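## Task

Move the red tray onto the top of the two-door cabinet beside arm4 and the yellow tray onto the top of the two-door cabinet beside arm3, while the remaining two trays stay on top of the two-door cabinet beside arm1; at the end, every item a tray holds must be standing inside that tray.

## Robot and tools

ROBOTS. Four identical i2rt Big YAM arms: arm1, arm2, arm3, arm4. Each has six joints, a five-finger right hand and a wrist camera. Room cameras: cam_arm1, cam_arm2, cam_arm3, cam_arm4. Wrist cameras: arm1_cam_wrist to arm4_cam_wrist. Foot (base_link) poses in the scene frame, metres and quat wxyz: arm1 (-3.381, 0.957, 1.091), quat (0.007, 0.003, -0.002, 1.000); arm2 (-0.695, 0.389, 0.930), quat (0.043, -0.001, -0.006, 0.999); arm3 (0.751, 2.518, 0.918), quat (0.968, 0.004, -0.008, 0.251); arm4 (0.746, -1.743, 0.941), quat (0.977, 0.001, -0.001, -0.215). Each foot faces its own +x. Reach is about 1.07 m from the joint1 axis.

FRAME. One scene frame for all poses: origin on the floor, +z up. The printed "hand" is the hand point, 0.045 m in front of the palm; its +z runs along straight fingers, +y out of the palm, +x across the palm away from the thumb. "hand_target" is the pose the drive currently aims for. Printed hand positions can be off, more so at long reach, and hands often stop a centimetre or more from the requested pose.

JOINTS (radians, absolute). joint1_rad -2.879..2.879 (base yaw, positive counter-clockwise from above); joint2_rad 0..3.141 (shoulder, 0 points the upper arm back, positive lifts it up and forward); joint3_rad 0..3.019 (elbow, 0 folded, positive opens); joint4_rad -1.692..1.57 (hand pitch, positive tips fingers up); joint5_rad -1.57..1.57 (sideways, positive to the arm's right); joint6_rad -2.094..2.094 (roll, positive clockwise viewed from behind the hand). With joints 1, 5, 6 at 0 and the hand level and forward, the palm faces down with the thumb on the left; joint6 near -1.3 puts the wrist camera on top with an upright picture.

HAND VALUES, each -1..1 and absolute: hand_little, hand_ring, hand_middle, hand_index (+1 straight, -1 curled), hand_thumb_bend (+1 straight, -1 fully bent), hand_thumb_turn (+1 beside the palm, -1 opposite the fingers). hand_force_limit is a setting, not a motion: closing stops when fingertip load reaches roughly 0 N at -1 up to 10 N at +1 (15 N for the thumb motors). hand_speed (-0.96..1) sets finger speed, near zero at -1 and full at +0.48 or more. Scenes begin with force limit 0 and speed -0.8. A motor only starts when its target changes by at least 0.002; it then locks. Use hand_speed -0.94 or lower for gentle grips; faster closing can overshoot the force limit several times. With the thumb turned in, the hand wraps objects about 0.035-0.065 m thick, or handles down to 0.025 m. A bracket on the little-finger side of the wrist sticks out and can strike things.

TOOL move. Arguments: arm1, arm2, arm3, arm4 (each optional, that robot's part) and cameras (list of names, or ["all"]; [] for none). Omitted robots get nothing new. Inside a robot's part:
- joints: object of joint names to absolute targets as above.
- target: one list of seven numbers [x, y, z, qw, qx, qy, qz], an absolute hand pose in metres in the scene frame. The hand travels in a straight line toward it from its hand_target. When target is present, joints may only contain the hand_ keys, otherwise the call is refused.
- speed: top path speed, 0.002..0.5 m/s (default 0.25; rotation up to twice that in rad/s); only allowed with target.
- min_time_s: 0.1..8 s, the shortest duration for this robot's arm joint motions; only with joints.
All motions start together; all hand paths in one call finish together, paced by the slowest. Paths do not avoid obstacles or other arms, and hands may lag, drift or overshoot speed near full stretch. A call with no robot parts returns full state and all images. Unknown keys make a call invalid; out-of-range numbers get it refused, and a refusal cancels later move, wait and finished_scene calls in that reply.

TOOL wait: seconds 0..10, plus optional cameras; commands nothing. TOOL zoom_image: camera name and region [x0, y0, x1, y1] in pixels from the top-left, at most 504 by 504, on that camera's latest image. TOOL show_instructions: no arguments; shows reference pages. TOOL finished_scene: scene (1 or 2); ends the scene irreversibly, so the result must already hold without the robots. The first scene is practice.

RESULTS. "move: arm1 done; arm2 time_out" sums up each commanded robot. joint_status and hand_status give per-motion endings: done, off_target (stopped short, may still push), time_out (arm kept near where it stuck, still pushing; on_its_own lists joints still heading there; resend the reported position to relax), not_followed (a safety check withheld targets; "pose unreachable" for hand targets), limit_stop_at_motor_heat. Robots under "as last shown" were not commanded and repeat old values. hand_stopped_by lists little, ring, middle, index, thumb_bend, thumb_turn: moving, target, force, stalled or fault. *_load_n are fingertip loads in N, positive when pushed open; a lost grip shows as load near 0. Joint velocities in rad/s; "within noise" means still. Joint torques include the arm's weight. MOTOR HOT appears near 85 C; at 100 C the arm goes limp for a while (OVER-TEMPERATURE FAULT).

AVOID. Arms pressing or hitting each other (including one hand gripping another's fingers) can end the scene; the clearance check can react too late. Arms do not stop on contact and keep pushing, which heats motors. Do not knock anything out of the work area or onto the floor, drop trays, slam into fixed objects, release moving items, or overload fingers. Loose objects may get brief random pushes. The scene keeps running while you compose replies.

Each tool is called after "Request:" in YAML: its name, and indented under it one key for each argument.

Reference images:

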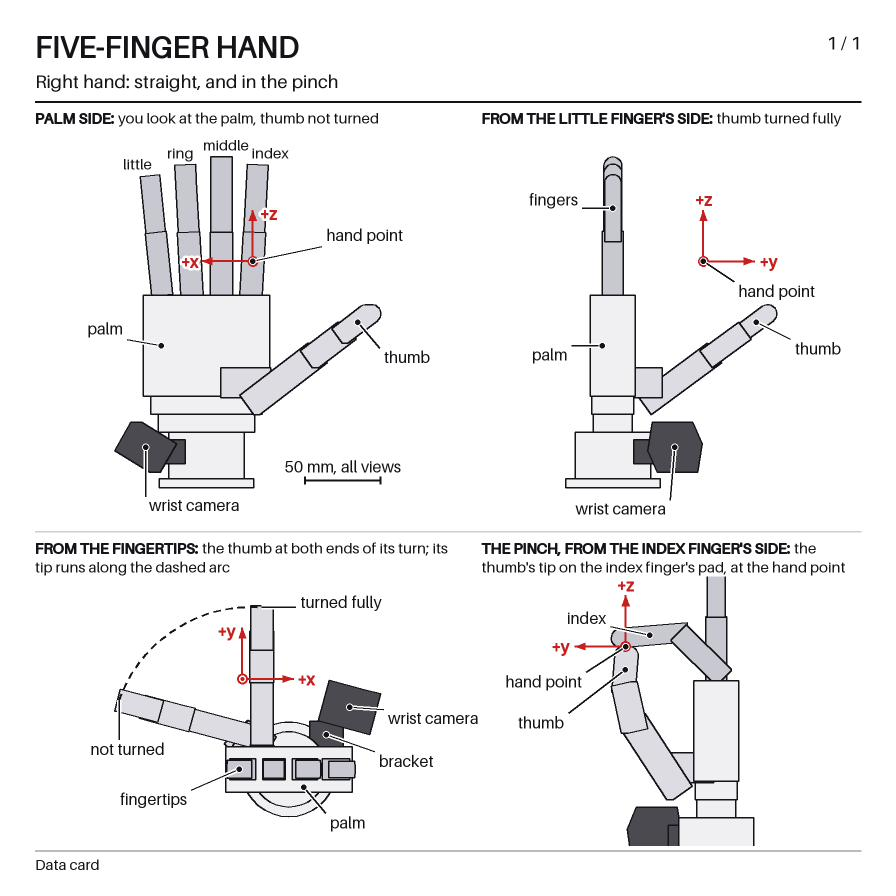

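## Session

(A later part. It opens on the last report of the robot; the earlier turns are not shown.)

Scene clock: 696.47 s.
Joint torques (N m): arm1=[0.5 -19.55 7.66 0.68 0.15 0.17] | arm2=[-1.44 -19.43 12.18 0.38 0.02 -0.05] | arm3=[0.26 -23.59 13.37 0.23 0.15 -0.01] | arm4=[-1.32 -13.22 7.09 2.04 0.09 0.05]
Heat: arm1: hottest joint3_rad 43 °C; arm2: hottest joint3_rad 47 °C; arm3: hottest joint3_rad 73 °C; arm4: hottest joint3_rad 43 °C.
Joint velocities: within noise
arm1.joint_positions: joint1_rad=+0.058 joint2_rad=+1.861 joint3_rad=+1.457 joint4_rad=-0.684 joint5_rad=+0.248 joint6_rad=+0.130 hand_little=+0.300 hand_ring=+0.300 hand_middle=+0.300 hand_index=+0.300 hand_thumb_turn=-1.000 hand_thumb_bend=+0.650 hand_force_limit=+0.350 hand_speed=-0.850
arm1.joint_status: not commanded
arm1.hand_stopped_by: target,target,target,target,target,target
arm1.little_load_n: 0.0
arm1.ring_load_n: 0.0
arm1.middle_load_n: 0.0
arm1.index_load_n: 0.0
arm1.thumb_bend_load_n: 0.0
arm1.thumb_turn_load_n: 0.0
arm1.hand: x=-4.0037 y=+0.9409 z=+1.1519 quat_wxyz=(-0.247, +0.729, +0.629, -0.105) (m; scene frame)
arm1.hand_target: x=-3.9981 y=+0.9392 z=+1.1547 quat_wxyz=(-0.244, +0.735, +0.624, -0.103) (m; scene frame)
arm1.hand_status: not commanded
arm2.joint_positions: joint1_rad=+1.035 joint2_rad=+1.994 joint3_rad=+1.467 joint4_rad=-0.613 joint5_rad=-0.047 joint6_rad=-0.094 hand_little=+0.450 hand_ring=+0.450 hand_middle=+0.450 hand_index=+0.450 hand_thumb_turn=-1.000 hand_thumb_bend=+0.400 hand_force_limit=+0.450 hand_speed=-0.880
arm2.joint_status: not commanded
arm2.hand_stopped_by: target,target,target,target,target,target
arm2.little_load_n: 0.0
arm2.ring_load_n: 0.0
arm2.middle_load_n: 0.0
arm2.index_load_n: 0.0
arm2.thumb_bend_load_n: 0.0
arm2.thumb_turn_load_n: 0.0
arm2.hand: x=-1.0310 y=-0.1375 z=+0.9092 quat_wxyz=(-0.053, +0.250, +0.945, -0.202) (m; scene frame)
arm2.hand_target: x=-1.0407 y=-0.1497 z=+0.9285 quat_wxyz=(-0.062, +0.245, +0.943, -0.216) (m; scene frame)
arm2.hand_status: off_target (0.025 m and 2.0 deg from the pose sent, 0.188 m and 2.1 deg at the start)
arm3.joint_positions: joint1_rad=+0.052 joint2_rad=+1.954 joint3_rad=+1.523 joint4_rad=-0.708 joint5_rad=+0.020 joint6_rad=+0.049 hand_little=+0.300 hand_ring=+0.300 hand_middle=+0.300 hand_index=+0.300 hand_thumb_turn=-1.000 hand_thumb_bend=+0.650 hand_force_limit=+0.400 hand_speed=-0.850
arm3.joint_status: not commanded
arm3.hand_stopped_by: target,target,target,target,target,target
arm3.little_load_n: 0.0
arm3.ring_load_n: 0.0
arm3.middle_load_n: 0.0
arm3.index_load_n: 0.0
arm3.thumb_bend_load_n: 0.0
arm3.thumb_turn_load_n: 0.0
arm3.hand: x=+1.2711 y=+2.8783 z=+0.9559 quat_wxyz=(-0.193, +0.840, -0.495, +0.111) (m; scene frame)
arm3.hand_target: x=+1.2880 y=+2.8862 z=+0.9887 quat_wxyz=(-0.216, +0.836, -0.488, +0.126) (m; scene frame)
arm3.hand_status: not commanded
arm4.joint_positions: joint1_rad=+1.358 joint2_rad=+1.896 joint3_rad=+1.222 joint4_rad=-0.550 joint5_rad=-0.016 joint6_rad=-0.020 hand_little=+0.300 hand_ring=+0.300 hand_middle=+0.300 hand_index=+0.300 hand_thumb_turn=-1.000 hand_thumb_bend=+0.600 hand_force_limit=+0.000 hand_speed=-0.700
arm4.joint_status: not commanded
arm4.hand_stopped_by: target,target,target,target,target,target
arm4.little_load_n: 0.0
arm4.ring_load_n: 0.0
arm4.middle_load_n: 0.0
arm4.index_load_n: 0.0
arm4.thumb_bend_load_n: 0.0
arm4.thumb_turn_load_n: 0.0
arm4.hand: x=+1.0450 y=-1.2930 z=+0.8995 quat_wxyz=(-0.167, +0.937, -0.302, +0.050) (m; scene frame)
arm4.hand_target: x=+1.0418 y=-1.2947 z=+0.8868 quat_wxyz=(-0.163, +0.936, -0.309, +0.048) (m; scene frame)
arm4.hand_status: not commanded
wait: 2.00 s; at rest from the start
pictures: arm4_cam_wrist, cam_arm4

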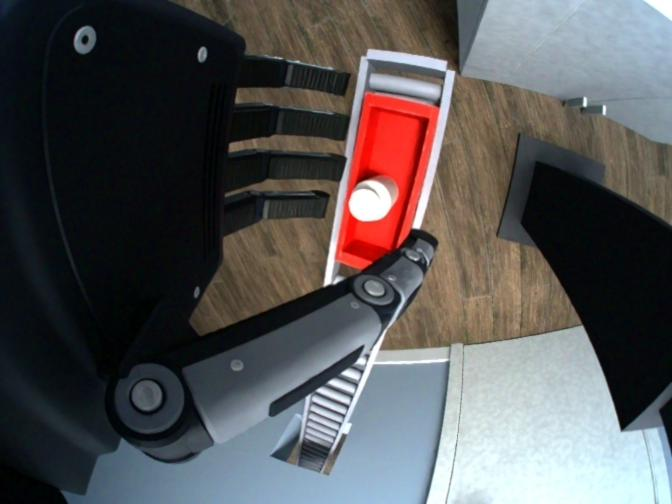

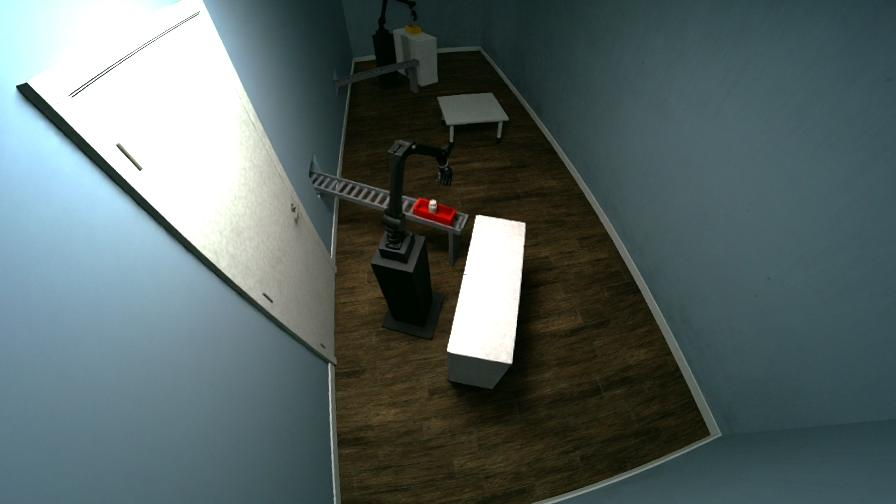

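Request:
wait:
  seconds: 1
  cameras: ["arm4_cam_wrist"]

Request:
zoom_image:
  camera: "arm4_cam_wrist"
  region: [290, 20, 500, 350]

Scene clock: 698.73 s.
Joint torques (N m): arm1=[0.44 -19.6 7.66 0.65 0.16 0.17] | arm2=[-1.08 -18.32 12.26 0.55 0.08 -0.07] | arm3=[0.21 -23.53 13.34 0.23 0.15 -0.01] | arm4=[-0.91 -13.45 6.98 2.07 0.09 0.05]
Heat: arm1: hottest joint3_rad 43 °C; arm2: hottest joint3_rad 47 °C; arm3: hottest joint3_rad 73 °C; arm4: hottest joint3_rad 43 °C.
Joint velocities: within noise
arm1.joint_positions: joint1_rad=+0.058 joint2_rad=+1.861 joint3_rad=+1.457 joint4_rad=-0.684 joint5_rad=+0.248 joint6_rad=+0.130 hand_little=+0.300 hand_ring=+0.300 hand_middle=+0.300 hand_index=+0.300 hand_thumb_turn=-1.000 hand_thumb_bend=+0.650 hand_force_limit=+0.350 hand_speed=-0.850
arm1.joint_status: not commanded
arm1.hand_stopped_by: target,target,target,target,target,target
arm1.little_load_n: 0.0
arm1.ring_load_n: 0.0
arm1.middle_load_n: 0.0
arm1.index_load_n: 0.0
arm1.thumb_bend_load_n: 0.0
arm1.thumb_turn_load_n: 0.0
arm1.hand: x=-4.0037 y=+0.9409 z=+1.1519 quat_wxyz=(-0.247, +0.729, +0.629, -0.105) (m; scene frame)
arm1.hand_target: x=-3.9981 y=+0.9392 z=+1.1547 quat_wxyz=(-0.244, +0.735, +0.624, -0.103) (m; scene frame)
arm1.hand_status: not commanded
arm2.joint_positions: joint1_rad=+1.035 joint2_rad=+1.994 joint3_rad=+1.467 joint4_rad=-0.613 joint5_rad=-0.047 joint6_rad=-0.094 hand_little=+0.450 hand_ring=+0.450 hand_middle=+0.450 hand_index=+0.450 hand_thumb_turn=-1.000 hand_thumb_bend=+0.400 hand_force_limit=+0.450 hand_speed=-0.880
arm2.joint_status: not commanded
arm2.hand_stopped_by: target,target,target,target,target,target
arm2.little_load_n: 0.0
arm2.ring_load_n: 0.0
arm2.middle_load_n: 0.0
arm2.index_load_n: 0.0
arm2.thumb_bend_load_n: 0.0
arm2.thumb_turn_load_n: 0.0
arm2.hand: x=-1.0310 y=-0.1375 z=+0.9092 quat_wxyz=(-0.053, +0.250, +0.945, -0.202) (m; scene frame)
arm2.hand_target: x=-1.0407 y=-0.1497 z=+0.9285 quat_wxyz=(-0.062, +0.245, +0.943, -0.216) (m; scene frame)
arm2.hand_status: off_target (0.025 m and 2.0 deg from the pose sent, 0.188 m and 2.1 deg at the start)
arm3.joint_positions: joint1_rad=+0.052 joint2_rad=+1.954 joint3_rad=+1.523 joint4_rad=-0.708 joint5_rad=+0.020 joint6_rad=+0.049 hand_little=+0.300 hand_ring=+0.300 hand_middle=+0.300 hand_index=+0.300 hand_thumb_turn=-1.000 hand_thumb_bend=+0.650 hand_force_limit=+0.400 hand_speed=-0.850
arm3.joint_status: not commanded
arm3.hand_stopped_by: target,target,target,target,target,target
arm3.little_load_n: 0.0
arm3.ring_load_n: 0.0
arm3.middle_load_n: 0.0
arm3.index_load_n: 0.0
arm3.thumb_bend_load_n: 0.0
arm3.thumb_turn_load_n: 0.0
arm3.hand: x=+1.2711 y=+2.8783 z=+0.9559 quat_wxyz=(-0.193, +0.840, -0.495, +0.111) (m; scene frame)
arm3.hand_target: x=+1.2880 y=+2.8862 z=+0.9887 quat_wxyz=(-0.216, +0.836, -0.488, +0.126) (m; scene frame)
arm3.hand_status: not commanded
arm4.joint_positions: joint1_rad=+1.358 joint2_rad=+1.896 joint3_rad=+1.222 joint4_rad=-0.550 joint5_rad=-0.016 joint6_rad=-0.020 hand_little=+0.300 hand_ring=+0.300 hand_middle=+0.300 hand_index=+0.300 hand_thumb_turn=-1.000 hand_thumb_bend=+0.600 hand_force_limit=+0.000 hand_speed=-0.700
arm4.joint_status: not commanded
arm4.hand_stopped_by: target,target,target,target,target,target
arm4.little_load_n: 0.0
arm4.ring_load_n: 0.0
arm4.middle_load_n: 0.0
arm4.index_load_n: 0.0
arm4.thumb_bend_load_n: 0.0
arm4.thumb_turn_load_n: 0.0
arm4.hand: x=+1.0450 y=-1.2930 z=+0.8995 quat_wxyz=(-0.167, +0.937, -0.302, +0.050) (m; scene frame)
arm4.hand_target: x=+1.0418 y=-1.2947 z=+0.8868 quat_wxyz=(-0.163, +0.936, -0.309, +0.048) (m; scene frame)
arm4.hand_status: not commanded
wait: 1.00 s; at rest from the start
pictures: arm4_cam_wrist

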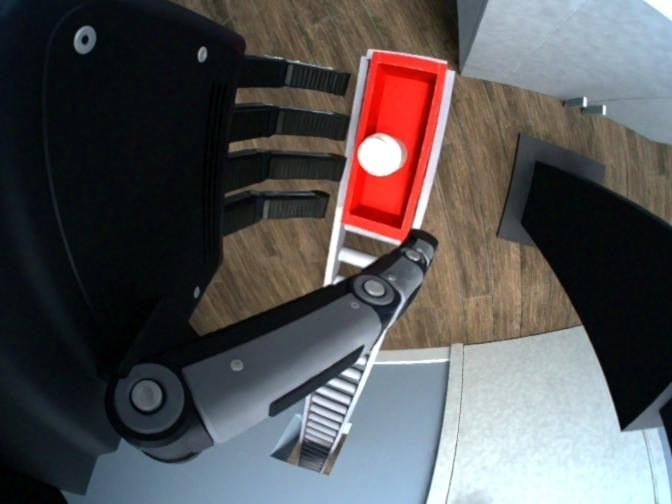

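Scaled by 1.527 from the camera's 672x504 image, which has a finer 960x720 frame.

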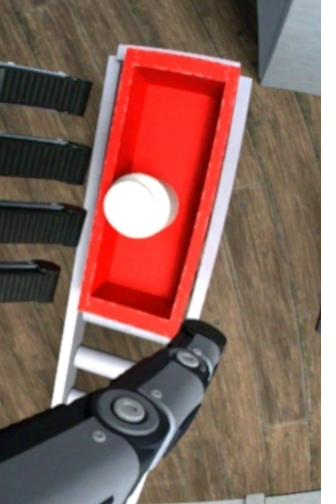

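Request:
move:
  arm4: {"target": [1.121, -1.258, 0.77, -0.18463, 0.94975, -0.24829, 0.04827], "speed": 0.1}
  cameras: ["arm4_cam_wrist"]

Request:
zoom_image:
  camera: "arm4_cam_wrist"
  region: [280, 100, 560, 420]

Scene clock: 719.80 s.
Joint torques (N m): arm1=[0.44 -19.55 7.68 0.68 0.15 0.17] | arm2=[-1.2 -18.96 12.15 0.65 0.06 -0.02] | arm3=[0.32 -23.65 13.34 0.23 0.15 -0.01] | arm4=[-2.49 -15.56 10.43 1.89 -0.18 -0.28]
Heat: arm1: hottest joint3_rad 43 °C; arm2: hottest joint3_rad 47 °C; arm3: hottest joint3_rad 73 °C; arm4: hottest joint3_rad 43 °C.
move: arm4 off_target
Joint velocities: within noise
arm1, arm2, arm3: as last shown
arm4.joint_positions: joint1_rad=+1.306 joint2_rad=+2.231 joint3_rad=+1.383 joint4_rad=-0.389 joint5_rad=-0.059 joint6_rad=-0.164 hand_little=+0.300 hand_ring=+0.300 hand_middle=+0.300 hand_index=+0.300 hand_thumb_turn=-1.000 hand_thumb_bend=+0.600 hand_force_limit=+0.000 hand_speed=-0.700
arm4.joint_status: not commanded
arm4.hand_stopped_by: target,target,target,target,target,target
arm4.little_load_n: 0.0
arm4.ring_load_n: 0.0
arm4.middle_load_n: 0.0
arm4.index_load_n: 0.0
arm4.thumb_bend_load_n: 0.0
arm4.thumb_turn_load_n: 0.0
arm4.hand: x=+1.0994 y=-1.2732 z=+0.7708 quat_wxyz=(-0.164, +0.952, -0.255, +0.044) (m; scene frame)
arm4.hand_target: x=+1.1209 y=-1.2613 z=+0.7698 quat_wxyz=(-0.182, +0.949, -0.252, +0.053) (m; scene frame)
arm4.hand_status: off_target (0.026 m and 2.5 deg from the pose sent, 0.154 m and 6.6 deg at the start)
pictures: arm4_cam_wrist

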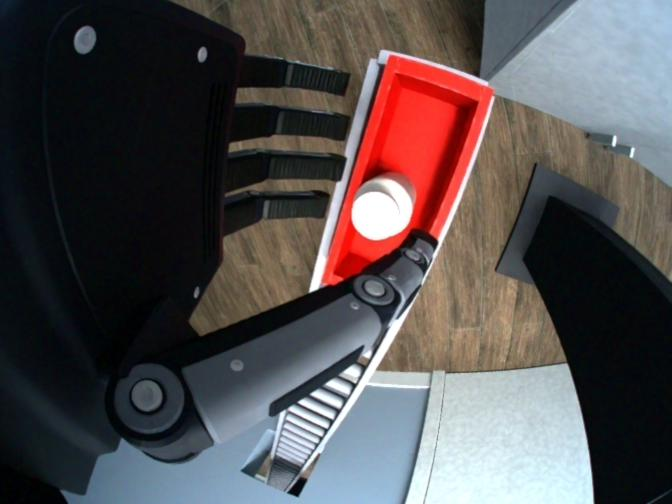

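Scaled by 1.575 from the camera's 672x504 image, which has a finer 960x720 frame.

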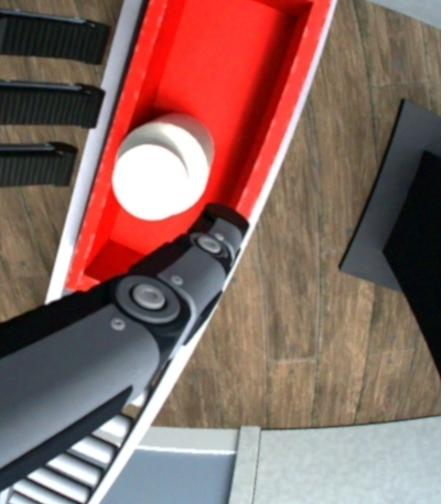

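Request:
move:
  arm4: {"target": [1.145, -1.247, 0.69, -0.18416, 0.95089, -0.24395, 0.04725], "speed": 0.08}
  cameras: ["arm4_cam_wrist"]

Request:
zoom_image:
  camera: "arm4_cam_wrist"
  region: [280, 100, 560, 420]

Scene clock: 732.17 s.
Joint torques (N m): arm1=[0.44 -19.49 7.68 0.69 0.15 0.17] | arm2=[-0.91 -19.25 12.18 0.54 0.04 -0.03] | arm3=[0.26 -23.59 13.33 0.21 0.15 -0.01] | arm4=[-2.49 -16.73 9.89 1.99 -0.22 -0.26]
Heat: arm1: hottest joint3_rad 43 °C; arm2: hottest joint3_rad 47 °C; arm3: hottest joint3_rad 74 °C; arm4: hottest joint3_rad 43 °C.
move: arm4 off_target
Joint velocities: within noise
arm1, arm2, arm3: as last shown
arm4.joint_positions: joint1_rad=+1.294 joint2_rad=+2.432 joint3_rad=+1.522 joint4_rad=-0.326 joint5_rad=-0.081 joint6_rad=-0.193 hand_little=+0.300 hand_ring=+0.300 hand_middle=+0.300 hand_index=+0.300 hand_thumb_turn=-1.000 hand_thumb_bend=+0.600 hand_force_limit=+0.000 hand_speed=-0.700
arm4.joint_status: not commanded
arm4.hand_stopped_by: target,target,target,target,target,target
arm4.little_load_n: 0.0
arm4.ring_load_n: 0.0
arm4.middle_load_n: 0.0
arm4.index_load_n: 0.0
arm4.thumb_bend_load_n: 0.0
arm4.thumb_turn_load_n: 0.0
arm4.hand: x=+1.1214 y=-1.2553 z=+0.6941 quat_wxyz=(-0.169, +0.954, -0.245, +0.038) (m; scene frame)
arm4.hand_target: x=+1.1413 y=-1.2463 z=+0.6899 quat_wxyz=(-0.184, +0.952, -0.242, +0.047) (m; scene frame)
arm4.hand_status: off_target (0.025 m and 2.1 deg from the pose sent, 0.096 m and 2.6 deg at the start)
pictures: arm4_cam_wrist

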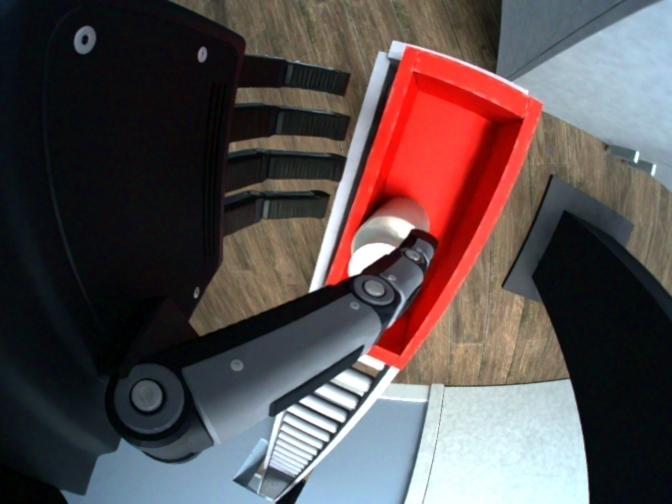

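Scaled by 1.575 from the camera's 672x504 image, which has a finer 960x720 frame.

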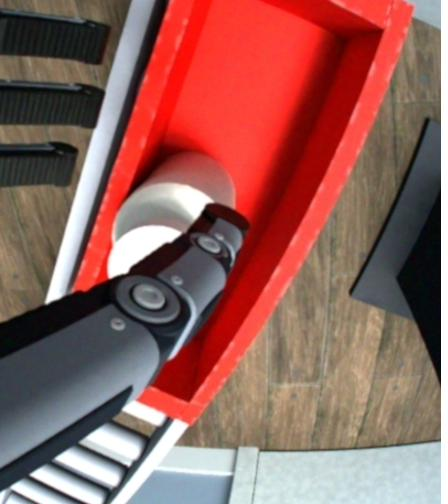

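Request:
move:
  arm4: {"target": [1.154, -1.2442, 0.69, -0.18416, 0.95089, -0.24395, 0.04725], "speed": 0.06}
  cameras: ["arm4_cam_wrist"]

Request:
zoom_image:
  camera: "arm4_cam_wrist"
  region: [280, 100, 560, 420]

Scene clock: 742.33 s.
Joint torques (N m): arm1=[0.44 -19.6 7.66 0.66 0.15 0.17] | arm2=[-1.08 -19.19 12.25 0.57 0.05 -0.04] | arm3=[0.32 -23.59 13.35 0.21 0.15 -0.01] | arm4=[-2.96 -16.97 10.07 1.11 -0.26 -0.26]
Heat: arm1: hottest joint3_rad 43 °C; arm2: hottest joint3_rad 47 °C; arm3: hottest joint3_rad 74 °C; arm4: hottest joint3_rad 43 °C.
move: arm4 off_target
Joint velocities: within noise
arm1, arm2, arm3: as last shown
arm4.joint_positions: joint1_rad=+1.274 joint2_rad=+2.443 joint3_rad=+1.556 joint4_rad=-0.326 joint5_rad=-0.085 joint6_rad=-0.200 hand_little=+0.300 hand_ring=+0.300 hand_middle=+0.300 hand_index=+0.300 hand_thumb_turn=-1.000 hand_thumb_bend=+0.600 hand_force_limit=+0.000 hand_speed=-0.700
arm4.joint_status: not commanded
arm4.hand_stopped_by: target,target,target,target,target,target
arm4.little_load_n: 0.0
arm4.ring_load_n: 0.0
arm4.middle_load_n: 0.0
arm4.index_load_n: 0.0
arm4.thumb_bend_load_n: 0.0
arm4.thumb_turn_load_n: 0.0
arm4.hand: x=+1.1408 y=-1.2513 z=+0.6968 quat_wxyz=(-0.179, +0.950, -0.250, +0.043) (m; scene frame)
arm4.hand_target: x=+1.1567 y=-1.2474 z=+0.6904 quat_wxyz=(-0.185, +0.950, -0.248, +0.047) (m; scene frame)
arm4.hand_status: off_target (0.017 m and 1.0 deg from the pose sent, 0.035 m and 2.1 deg at the start)
pictures: arm4_cam_wrist

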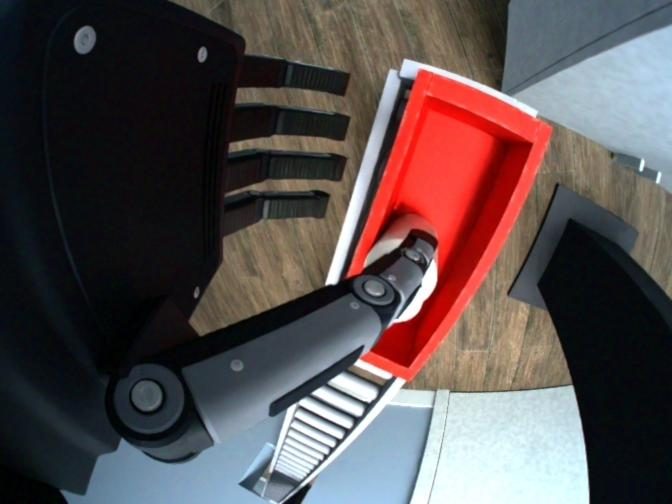

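Scaled by 1.575 from the camera's 672x504 image, which has a finer 960x720 frame.

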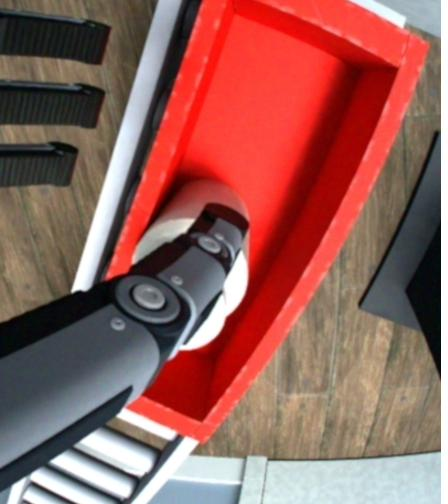

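Request:
move:
  arm4: {"target": [1.1427, -1.2435, 0.66, -0.18416, 0.95089, -0.24395, 0.04725], "speed": 0.05}
  cameras: ["arm4_cam_wrist"]

Request:
zoom_image:
  camera: "arm4_cam_wrist"
  region: [280, 100, 560, 420]

Scene clock: 754.93 s.
Joint torques (N m): arm1=[0.38 -19.6 7.68 0.66 0.15 0.17] | arm2=[-0.91 -18.84 12.22 0.55 0.09 -0.01] | arm3=[0.32 -23.59 13.35 0.23 0.15 -0.01] | arm4=[-0.79 -17.55 9.4 2 -0.02 -0.14]
Heat: arm1: hottest joint3_rad 43 °C; arm2: hottest joint3_rad 48 °C; arm3: hottest joint3_rad 74 °C; arm4: hottest joint3_rad 43 °C.
move: arm4 off_target
Joint velocities: within noise
arm1, arm2, arm3: as last shown
arm4.joint_positions: joint1_rad=+1.274 joint2_rad=+2.495 joint3_rad=+1.556 joint4_rad=-0.295 joint5_rad=-0.085 joint6_rad=-0.200 hand_little=+0.300 hand_ring=+0.300 hand_middle=+0.300 hand_index=+0.300 hand_thumb_turn=-1.000 hand_thumb_bend=+0.600 hand_force_limit=+0.000 hand_speed=-0.700
arm4.joint_status: not commanded
arm4.hand_stopped_by: target,target,target,target,target,target
arm4.little_load_n: 0.0
arm4.ring_load_n: 0.0
arm4.middle_load_n: 0.0
arm4.index_load_n: 0.0
arm4.thumb_bend_load_n: 0.0
arm4.thumb_turn_load_n: 0.0
arm4.hand: x=+1.1328 y=-1.2603 z=+0.6663 quat_wxyz=(-0.170, +0.952, -0.251, +0.039) (m; scene frame)
arm4.hand_target: x=+1.1418 y=-1.2445 z=+0.6606 quat_wxyz=(-0.184, +0.951, -0.244, +0.047) (m; scene frame)
arm4.hand_status: off_target (0.020 m and 2.1 deg from the pose sent, 0.038 m and 1.0 deg at the start)
pictures: arm4_cam_wrist

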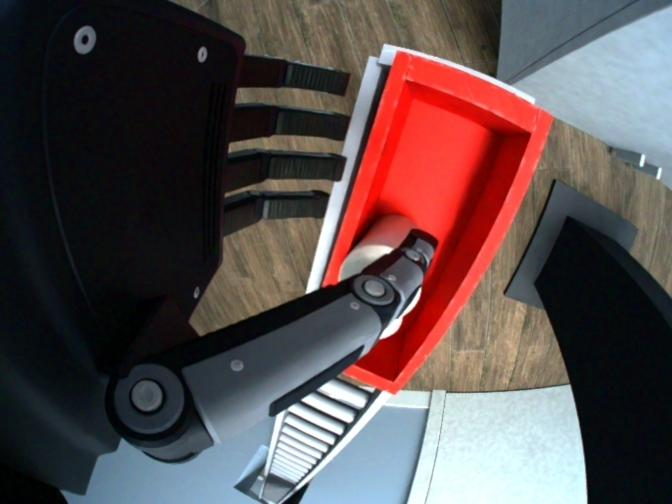

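Scaled by 1.575 from the camera's 672x504 image, which has a finer 960x720 frame.

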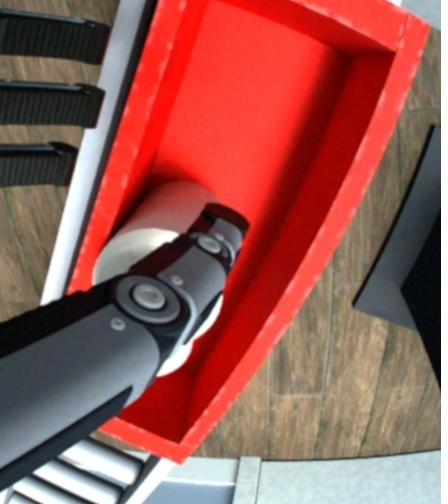

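Request:
move:
  arm4: {"target": [1.1383, -1.23, 0.655, -0.18416, 0.95089, -0.24395, 0.04725], "speed": 0.05}
  cameras: ["arm4_cam_wrist"]

Request:
zoom_image:
  camera: "arm4_cam_wrist"
  region: [280, 100, 560, 420]

Scene clock: 762.63 s.
Joint torques (N m): arm1=[0.44 -19.55 7.68 0.69 0.14 0.16] | arm2=[-0.67 -18.78 12.37 0.55 0.07 -0.05] | arm3=[0.26 -23.53 13.34 0.24 0.15 -0.02] | arm4=[-0.15 -17.2 9.76 1.66 0.07 -0.02]
Heat: arm1: hottest joint3_rad 43 °C; arm2: hottest joint3_rad 48 °C; arm3: hottest joint3_rad 74 °C; arm4: hottest joint3_rad 44 °C.
move: arm4 off_target
Joint velocities: within noise
arm1, arm2, arm3: as last shown
arm3.thumb_bend_load_n: -0.5
arm4.joint_positions: joint1_rad=+1.284 joint2_rad=+2.517 joint3_rad=+1.588 joint4_rad=-0.295 joint5_rad=-0.079 joint6_rad=-0.200 hand_little=+0.300 hand_ring=+0.300 hand_middle=+0.300 hand_index=+0.300 hand_thumb_turn=-1.000 hand_thumb_bend=+0.600 hand_force_limit=+0.000 hand_speed=-0.700
arm4.joint_status: not commanded
arm4.hand_stopped_by: target,target,target,target,target,target
arm4.little_load_n: 0.0
arm4.ring_load_n: 0.0
arm4.middle_load_n: 0.5
arm4.index_load_n: 0.0
arm4.thumb_bend_load_n: 0.0
arm4.thumb_turn_load_n: 0.0
arm4.hand: x=+1.1350 y=-1.2494 z=+0.6615 quat_wxyz=(-0.173, +0.953, -0.246, +0.043) (m; scene frame)
arm4.hand_target: x=+1.1386 y=-1.2316 z=+0.6548 quat_wxyz=(-0.184, +0.951, -0.245, +0.048) (m; scene frame)
arm4.hand_status: off_target (0.021 m and 1.4 deg from the pose sent, 0.033 m and 2.1 deg at the start)
pictures: arm4_cam_wrist

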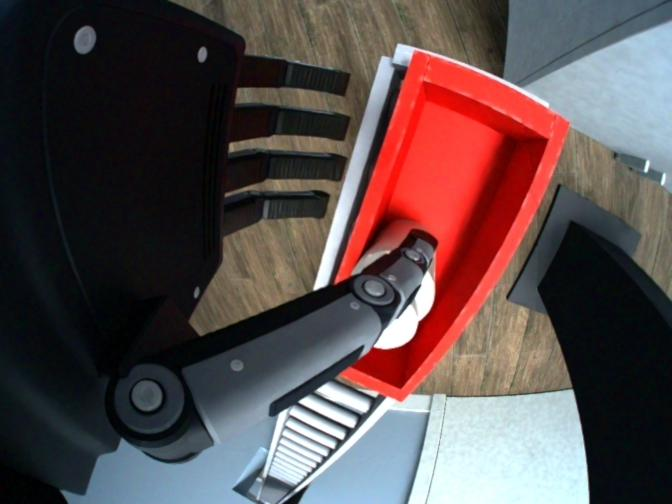

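Scaled by 1.575 from the camera's 672x504 image, which has a finer 960x720 frame.

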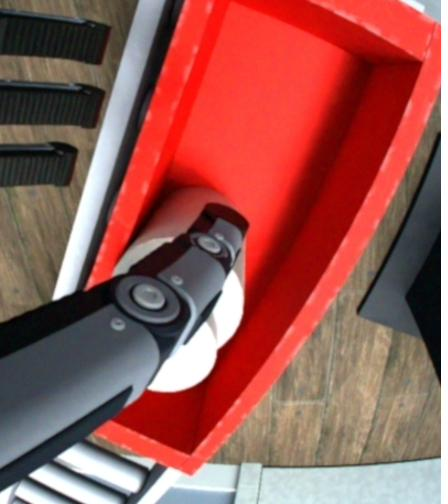

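Request:
move:
  arm4: {"target": [1.1285, -1.2262, 0.655, -0.18416, 0.95089, -0.24395, 0.04725], "speed": 0.05}
  cameras: ["arm4_cam_wrist"]

Request:
zoom_image:
  camera: "arm4_cam_wrist"
  region: [280, 100, 560, 420]

Scene clock: 769.23 s.
Joint torques (N m): arm1=[0.44 -19.6 7.66 0.68 0.15 0.16] | arm2=[-1.96 -18.84 12.26 0.53 0.02 -0.05] | arm3=[0.21 -23.53 13.37 0.24 0.15 -0.01] | arm4=[0.44 -17.67 8.75 1.91 0.08 0.05]
Heat: arm1: hottest joint3_rad 43 °C; arm2: hottest joint3_rad 48 °C; arm3: hottest joint3_rad 74 °C; arm4: hottest joint3_rad 44 °C.
move: arm4 off_target
Joint velocities: within noise
arm1, arm2, arm3: as last shown
arm3.thumb_bend_load_n: 0.0
arm4.joint_positions: joint1_rad=+1.306 joint2_rad=+2.517 joint3_rad=+1.590 joint4_rad=-0.295 joint5_rad=-0.073 joint6_rad=-0.190 hand_little=+0.300 hand_ring=+0.300 hand_middle=+0.300 hand_index=+0.300 hand_thumb_turn=-1.000 hand_thumb_bend=+0.600 hand_force_limit=+0.000 hand_speed=-0.700
arm4.joint_status: not commanded
arm4.hand_stopped_by: target,target,target,target,target,target
arm4.little_load_n: 0.0
arm4.ring_load_n: 0.0
arm4.middle_load_n: 0.0
arm4.index_load_n: 0.0
arm4.thumb_bend_load_n: 0.0
arm4.thumb_turn_load_n: 0.0
arm4.hand: x=+1.1255 y=-1.2407 z=+0.6618 quat_wxyz=(-0.173, +0.954, -0.241, +0.043) (m; scene frame)
arm4.hand_target: x=+1.1265 y=-1.2249 z=+0.6555 quat_wxyz=(-0.185, +0.951, -0.242, +0.047) (m; scene frame)
arm4.hand_status: off_target (0.016 m and 1.4 deg from the pose sent, 0.025 m and 1.4 deg at the start)
pictures: arm4_cam_wrist

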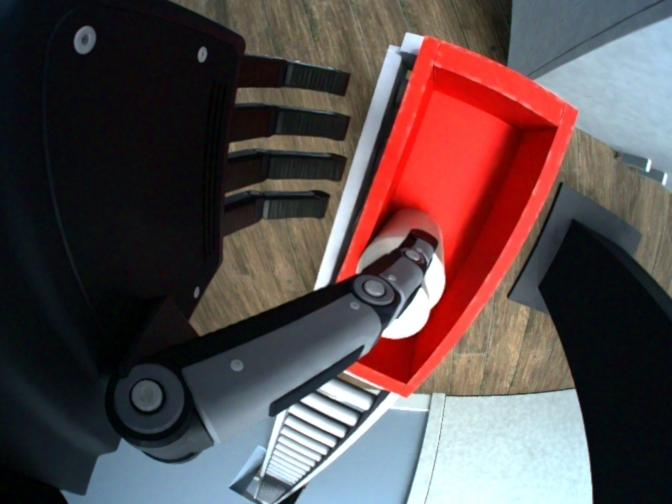

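Scaled by 1.575 from the camera's 672x504 image, which has a finer 960x720 frame.

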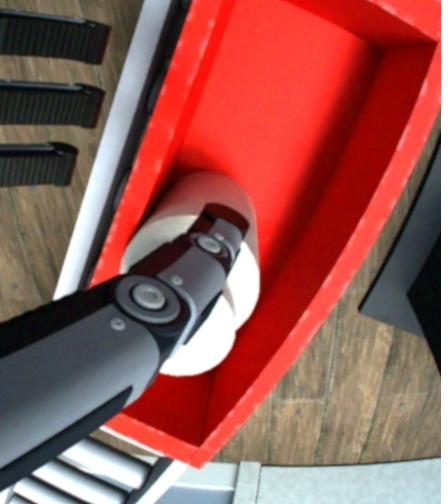

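Request:
move:
  arm4: {"target": [1.127, -1.2285, 0.618, -0.18416, 0.95089, -0.24395, 0.04725], "speed": 0.05}
  cameras: ["arm4_cam_wrist"]

Request:
zoom_image:
  camera: "arm4_cam_wrist"
  region: [280, 100, 560, 420]

Scene clock: 774.37 s.
Joint torques (N m): arm1=[0.44 -19.55 7.69 0.66 0.15 0.17] | arm2=[-0.97 -18.78 12.16 0.54 0.04 -0.05] | arm3=[0.32 -23.59 13.35 0.24 0.15 -0.01] | arm4=[-1.14 -17.32 9.18 2.04 0.02 0.05]
Heat: arm1: hottest joint3_rad 43 °C; arm2: hottest joint3_rad 48 °C; arm3: hottest joint3_rad 74 °C; arm4: hottest joint3_rad 44 °C.
move: arm4 off_target
Joint velocities: within noise
arm1, arm2, arm3: as last shown
arm2.ring_load_n: -0.5
arm4.joint_positions: joint1_rad=+1.312 joint2_rad=+2.586 joint3_rad=+1.607 joint4_rad=-0.251 joint5_rad=-0.073 joint6_rad=-0.190 hand_little=+0.300 hand_ring=+0.300 hand_middle=+0.300 hand_index=+0.300 hand_thumb_turn=-1.000 hand_thumb_bend=+0.600 hand_force_limit=+0.000 hand_speed=-0.700
arm4.joint_status: not commanded
arm4.hand_stopped_by: target,target,target,target,target,target
arm4.little_load_n: 0.0
arm4.ring_load_n: 0.0
arm4.middle_load_n: 0.0
arm4.index_load_n: 0.0
arm4.thumb_bend_load_n: 0.0
arm4.thumb_turn_load_n: 0.0
arm4.hand: x=+1.1176 y=-1.2443 z=+0.6257 quat_wxyz=(-0.170, +0.955, -0.238, +0.041) (m; scene frame)
arm4.hand_target: x=+1.1238 y=-1.2275 z=+0.6192 quat_wxyz=(-0.185, +0.952, -0.241, +0.047) (m; scene frame)
arm4.hand_status: off_target (0.020 m and 1.9 deg from the pose sent, 0.045 m and 1.4 deg at the start)
pictures: arm4_cam_wrist

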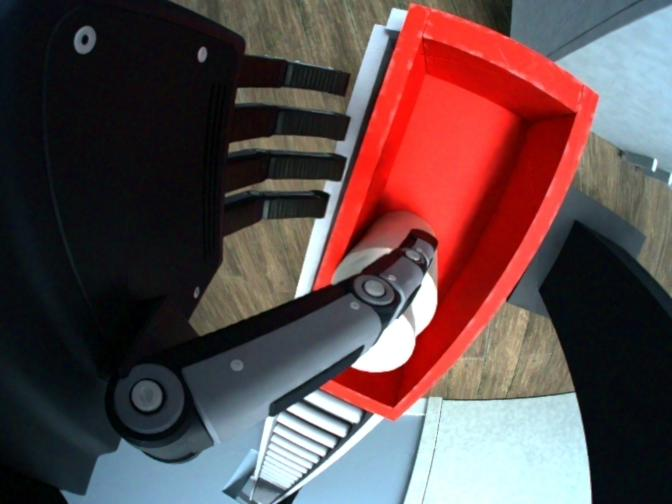

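Scaled by 1.575 from the camera's 672x504 image, which has a finer 960x720 frame.

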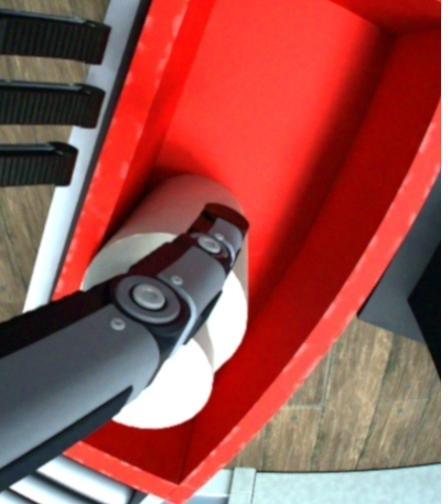

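Request:
move:
  arm4: {"target": [1.1405, -1.2408, 0.618, -0.18416, 0.95089, -0.24395, 0.04725], "speed": 0.04}
  cameras: ["arm4_cam_wrist"]

Request:
zoom_image:
  camera: "arm4_cam_wrist"
  region: [280, 100, 560, 420]

Scene clock: 781.97 s.
Joint torques (N m): arm1=[0.44 -19.55 7.68 0.66 0.15 0.16] | arm2=[-1.08 -18.84 12.15 0.51 0.04 -0.1] | arm3=[0.26 -23.65 13.34 0.23 0.15 -0.01] | arm4=[-2.2 -17.44 9.17 1.87 -0.27 -0.18]
Heat: arm1: hottest joint3_rad 43 °C; arm2: hottest joint3_rad 48 °C; arm3: hottest joint3_rad 75 °C; arm4: hottest joint3_rad 44 °C.
move: arm4 off_target
Joint velocities: within noise
arm1.joint_positions: joint1_rad=+0.058 joint2_rad=+1.861 joint3_rad=+1.457 joint4_rad=-0.684 joint5_rad=+0.248 joint6_rad=+0.130 hand_little=+0.300 hand_ring=+0.300 hand_middle=+0.300 hand_index=+0.300 hand_thumb_turn=-1.000 hand_thumb_bend=+0.650 hand_force_limit=+0.350 hand_speed=-0.850
arm1.joint_status: not commanded
arm1.hand_stopped_by: target,target,target,target,target,target
arm1.little_load_n: 0.0
arm1.ring_load_n: 0.0
arm1.middle_load_n: 0.0
arm1.index_load_n: 0.0
arm1.thumb_bend_load_n: -0.5
arm1.thumb_turn_load_n: 0.0
arm1.hand: x=-4.0037 y=+0.9409 z=+1.1519 quat_wxyz=(-0.247, +0.729, +0.629, -0.105) (m; scene frame)
arm1.hand_target: x=-3.9981 y=+0.9392 z=+1.1547 quat_wxyz=(-0.244, +0.735, +0.624, -0.103) (m; scene frame)
arm1.hand_status: not commanded
arm2.joint_positions: joint1_rad=+1.035 joint2_rad=+1.994 joint3_rad=+1.467 joint4_rad=-0.613 joint5_rad=-0.047 joint6_rad=-0.094 hand_little=+0.450 hand_ring=+0.450 hand_middle=+0.450 hand_index=+0.450 hand_thumb_turn=-1.000 hand_thumb_bend=+0.400 hand_force_limit=+0.450 hand_speed=-0.880
arm2.joint_status: not commanded
arm2.hand_stopped_by: target,target,target,target,target,target
arm2.little_load_n: 0.0
arm2.ring_load_n: 0.0
arm2.middle_load_n: 0.0
arm2.index_load_n: 0.0
arm2.thumb_bend_load_n: 0.0
arm2.thumb_turn_load_n: 0.0
arm2.hand: x=-1.0310 y=-0.1375 z=+0.9092 quat_wxyz=(-0.053, +0.250, +0.945, -0.202) (m; scene frame)
arm2.hand_target: x=-1.0407 y=-0.1497 z=+0.9285 quat_wxyz=(-0.062, +0.245, +0.943, -0.216) (m; scene frame)
arm2.hand_status: not commanded
arm3.joint_positions: joint1_rad=+0.052 joint2_rad=+1.954 joint3_rad=+1.523 joint4_rad=-0.708 joint5_rad=+0.020 joint6_rad=+0.049 hand_little=+0.300 hand_ring=+0.300 hand_middle=+0.300 hand_index=+0.300 hand_thumb_turn=-1.000 hand_thumb_bend=+0.650 hand_force_limit=+0.400 hand_speed=-0.850
arm3.joint_status: not commanded
arm3.hand_stopped_by: target,target,target,target,target,target
arm3.little_load_n: 0.0
arm3.ring_load_n: 0.0
arm3.middle_load_n: 0.0
arm3.index_load_n: 0.0
arm3.thumb_bend_load_n: 0.0
arm3.thumb_turn_load_n: 0.0
arm3.hand: x=+1.2711 y=+2.8783 z=+0.9559 quat_wxyz=(-0.193, +0.840, -0.495, +0.111) (m; scene frame)
arm3.hand_target: x=+1.2880 y=+2.8862 z=+0.9887 quat_wxyz=(-0.216, +0.836, -0.488, +0.126) (m; scene frame)
arm3.hand_status: not commanded
arm4.joint_positions: joint1_rad=+1.289 joint2_rad=+2.586 joint3_rad=+1.607 joint4_rad=-0.251 joint5_rad=-0.078 joint6_rad=-0.190 hand_little=+0.300 hand_ring=+0.300 hand_middle=+0.300 hand_index=+0.300 hand_thumb_turn=-1.000 hand_thumb_bend=+0.600 hand_force_limit=+0.000 hand_speed=-0.700
arm4.joint_status: not commanded
arm4.hand_stopped_by: target,target,target,target,target,target
arm4.little_load_n: 0.0
arm4.ring_load_n: 0.0
arm4.middle_load_n: 0.0
arm4.index_load_n: 0.0
arm4.thumb_bend_load_n: 0.0
arm4.thumb_turn_load_n: 0.0
arm4.hand: x=+1.1283 y=-1.2524 z=+0.6258 quat_wxyz=(-0.171, +0.952, -0.249, +0.041) (m; scene frame)
arm4.hand_target: x=+1.1454 y=-1.2458 z=+0.6186 quat_wxyz=(-0.184, +0.949, -0.250, +0.048) (m; scene frame)
arm4.hand_status: off_target (0.019 m and 1.8 deg from the pose sent, 0.024 m and 1.9 deg at the start)
pictures: arm4_cam_wrist

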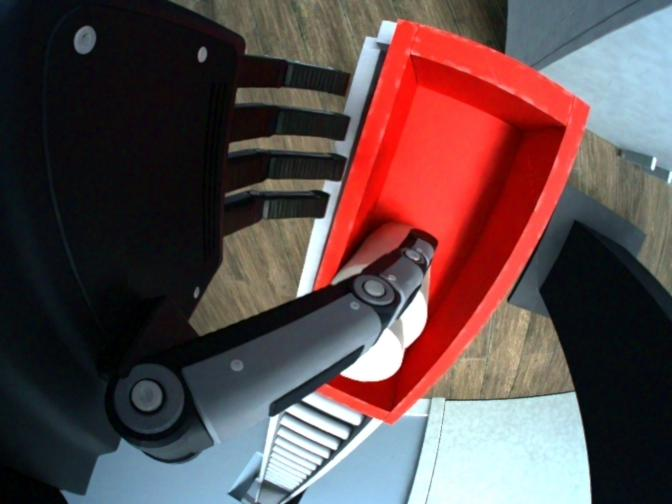

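Scaled by 1.575 from the camera's 672x504 image, which has a finer 960x720 frame.

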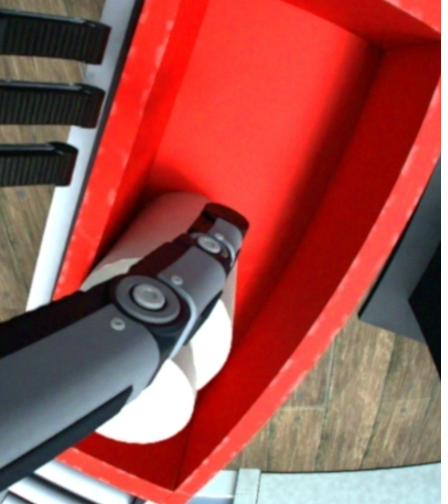

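Request:
move:
  arm4: {"target": [1.1305, -1.2328, 0.59, -0.18416, 0.95089, -0.24395, 0.04725], "speed": 0.04}
  cameras: ["arm4_cam_wrist"]

Request:
zoom_image:
  camera: "arm4_cam_wrist"
  region: [280, 100, 560, 420]

Scene clock: 785.43 s.
Joint torques (N m): arm1=[0.44 -19.6 7.64 0.66 0.15 0.17] | arm2=[-1.26 -19.19 12.36 0.49 0.03 -0.05] | arm3=[0.32 -23.47 13.35 0.23 0.15 -0.01] | arm4=[-0.56 -17.73 8.94 2.14 0.09 -0.03]
Heat: arm1: hottest joint3_rad 43 °C; arm2: hottest joint3_rad 48 °C; arm3: hottest joint3_rad 75 °C; arm4: hottest joint3_rad 44 °C.
move: arm4 off_target
Joint velocities: within noise
arm1, arm2, arm3: as last shown
arm1.index_load_n: 0.5
arm1.thumb_bend_load_n: 0.0
arm1.thumb_turn_load_n: 0.5
arm2.middle_load_n: 0.5
arm2.index_load_n: 0.5
arm4.joint_positions: joint1_rad=+1.291 joint2_rad=+2.647 joint3_rad=+1.642 joint4_rad=-0.224 joint5_rad=-0.076 joint6_rad=-0.190 hand_little=+0.300 hand_ring=+0.300 hand_middle=+0.300 hand_index=+0.300 hand_thumb_turn=-1.000 hand_thumb_bend=+0.600 hand_force_limit=+0.000 hand_speed=-0.700
arm4.joint_status: not commanded
arm4.hand_stopped_by: target,target,target,target,target,target
arm4.little_load_n: 0.0
arm4.ring_load_n: 0.0
arm4.middle_load_n: 0.0
arm4.index_load_n: 0.0
arm4.thumb_bend_load_n: 0.0
arm4.thumb_turn_load_n: 0.0
arm4.hand: x=+1.1277 y=-1.2522 z=+0.5981 quat_wxyz=(-0.170, +0.953, -0.248, +0.042) (m; scene frame)
arm4.hand_target: x=+1.1310 y=-1.2349 z=+0.5903 quat_wxyz=(-0.184, +0.951, -0.245, +0.048) (m; scene frame)
arm4.hand_status: off_target (0.021 m and 1.8 deg from the pose sent, 0.041 m and 1.8 deg at the start)
pictures: arm4_cam_wrist

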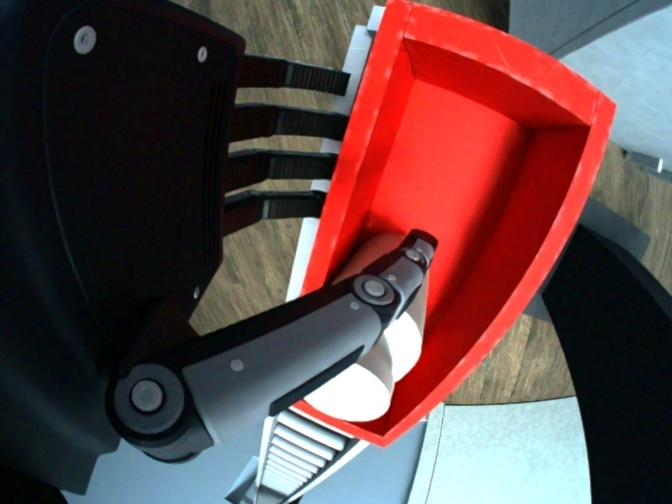

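Scaled by 1.575 from the camera's 672x504 image, which has a finer 960x720 frame.

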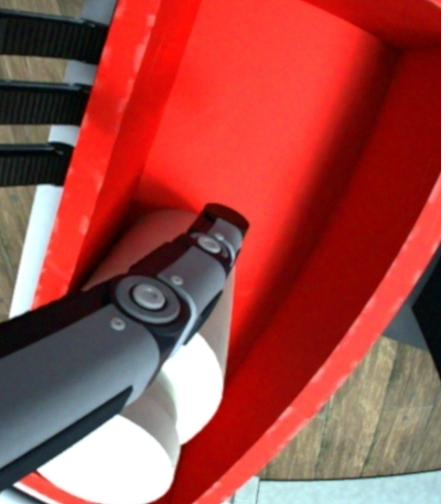

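Request:
move:
  arm4: {"target": [1.123, -1.2283, 0.588, -0.18416, 0.95089, -0.24395, 0.04725], "speed": 0.03}
  cameras: ["arm4_cam_wrist"]

Request:
zoom_image:
  camera: "arm4_cam_wrist"
  region: [280, 100, 560, 420]

Scene clock: 788.60 s.
Joint torques (N m): arm1=[0.5 -19.6 7.68 0.68 0.15 0.17] | arm2=[-1.08 -19.14 12.27 0.42 0.08 0] | arm3=[0.32 -23.59 13.35 0.23 0.15 -0.02] | arm4=[-0.44 -16.79 8.98 2.19 0.06 0.05]
Heat: arm1: hottest joint3_rad 43 °C; arm2: hottest joint3_rad 48 °C; arm3: hottest joint3_rad 75 °C; arm4: hottest joint3_rad 44 °C.
move: arm4 off_target
Joint velocities: within noise
arm1, arm2, arm3: as last shown
arm1.index_load_n: 0.0
arm1.thumb_turn_load_n: 0.0
arm2.middle_load_n: 0.0
arm2.index_load_n: 0.0
arm2.thumb_turn_load_n: 0.5
arm4.joint_positions: joint1_rad=+1.317 joint2_rad=+2.649 joint3_rad=+1.642 joint4_rad=-0.220 joint5_rad=-0.073 joint6_rad=-0.186 hand_little=+0.300 hand_ring=+0.300 hand_middle=+0.300 hand_index=+0.300 hand_thumb_turn=-1.000 hand_thumb_bend=+0.600 hand_force_limit=+0.000 hand_speed=-0.700
arm4.joint_status: not commanded
arm4.hand_stopped_by: target,target,target,target,target,target
arm4.little_load_n: 0.0
arm4.ring_load_n: 0.0
arm4.middle_load_n: 0.0
arm4.index_load_n: 0.0
arm4.thumb_bend_load_n: 0.0
arm4.thumb_turn_load_n: 0.0
arm4.hand: x=+1.1154 y=-1.2421 z=+0.5973 quat_wxyz=(-0.172, +0.955, -0.238, +0.041) (m; scene frame)
arm4.hand_target: x=+1.1170 y=-1.2254 z=+0.5885 quat_wxyz=(-0.184, +0.952, -0.239, +0.046) (m; scene frame)
arm4.hand_status: off_target (0.018 m and 1.8 deg from the pose sent, 0.026 m and 1.8 deg at the start)
pictures: arm4_cam_wrist

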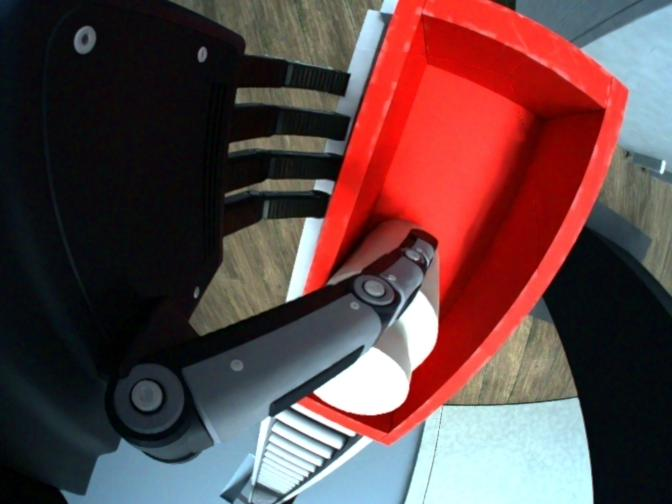

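Scaled by 1.575 from the camera's 672x504 image, which has a finer 960x720 frame.

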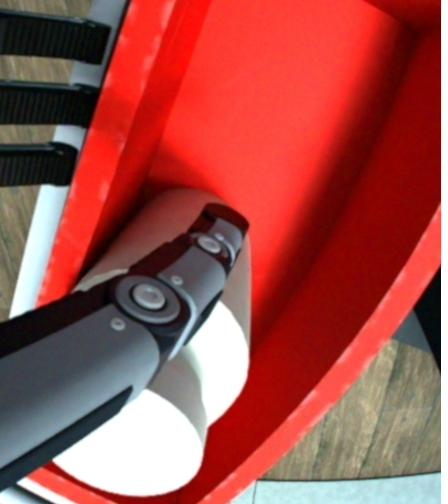

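Request:
move:
  arm4: {"target": [1.1245, -1.2314, 0.557, -0.18416, 0.95089, -0.24395, 0.04725], "speed": 0.04}
  cameras: ["arm4_cam_wrist"]

Request:
zoom_image:
  camera: "arm4_cam_wrist"
  region: [200, 100, 540, 440]

Scene clock: 793.03 s.
Joint torques (N m): arm1=[0.5 -19.66 7.65 0.69 0.15 0.16] | arm2=[-1.14 -19.31 12.25 0.43 0.08 -0.05] | arm3=[0.32 -23.59 13.37 0.23 0.15 -0.01] | arm4=[-1.85 -17.73 8.59 1.92 0.02 0.02]
Heat: arm1: hottest joint3_rad 43 °C; arm2: hottest joint3_rad 49 °C; arm3: hottest joint3_rad 75 °C; arm4: hottest joint3_rad 44 °C.
move: arm4 off_target
Joint velocities: within noise
arm1, arm2, arm3: as last shown
arm1.ring_load_n: 0.5
arm2.thumb_turn_load_n: 0.0
arm4.joint_positions: joint1_rad=+1.321 joint2_rad=+2.718 joint3_rad=+1.685 joint4_rad=-0.194 joint5_rad=-0.073 joint6_rad=-0.186 hand_little=+0.300 hand_ring=+0.300 hand_middle=+0.300 hand_index=+0.300 hand_thumb_turn=-1.000 hand_thumb_bend=+0.600 hand_force_limit=+0.000 hand_speed=-0.700
arm4.joint_status: not commanded
arm4.hand_stopped_by: target,target,target,target,target,target
arm4.little_load_n: 0.0
arm4.ring_load_n: 0.0
arm4.middle_load_n: 0.0
arm4.index_load_n: 0.0
arm4.thumb_bend_load_n: 0.0
arm4.thumb_turn_load_n: 0.0
arm4.hand: x=+1.1125 y=-1.2412 z=+0.5666 quat_wxyz=(-0.172, +0.956, -0.236, +0.041) (m; scene frame)
arm4.hand_target: x=+1.1225 y=-1.2307 z=+0.5583 quat_wxyz=(-0.185, +0.951, -0.242, +0.047) (m; scene frame)
arm4.hand_status: off_target (0.018 m and 1.9 deg from the pose sent, 0.043 m and 1.8 deg at the start)
pictures: arm4_cam_wrist

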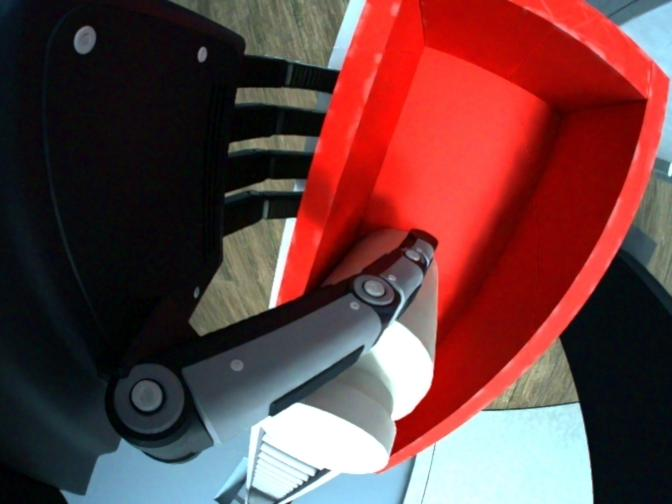

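Scaled by 1.482 from the camera's 672x504 image, which has a finer 960x720 frame.

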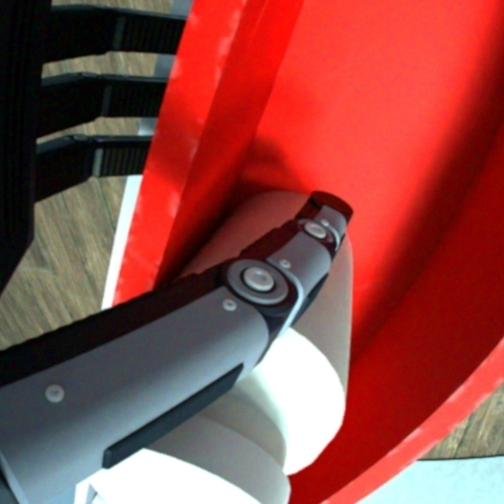

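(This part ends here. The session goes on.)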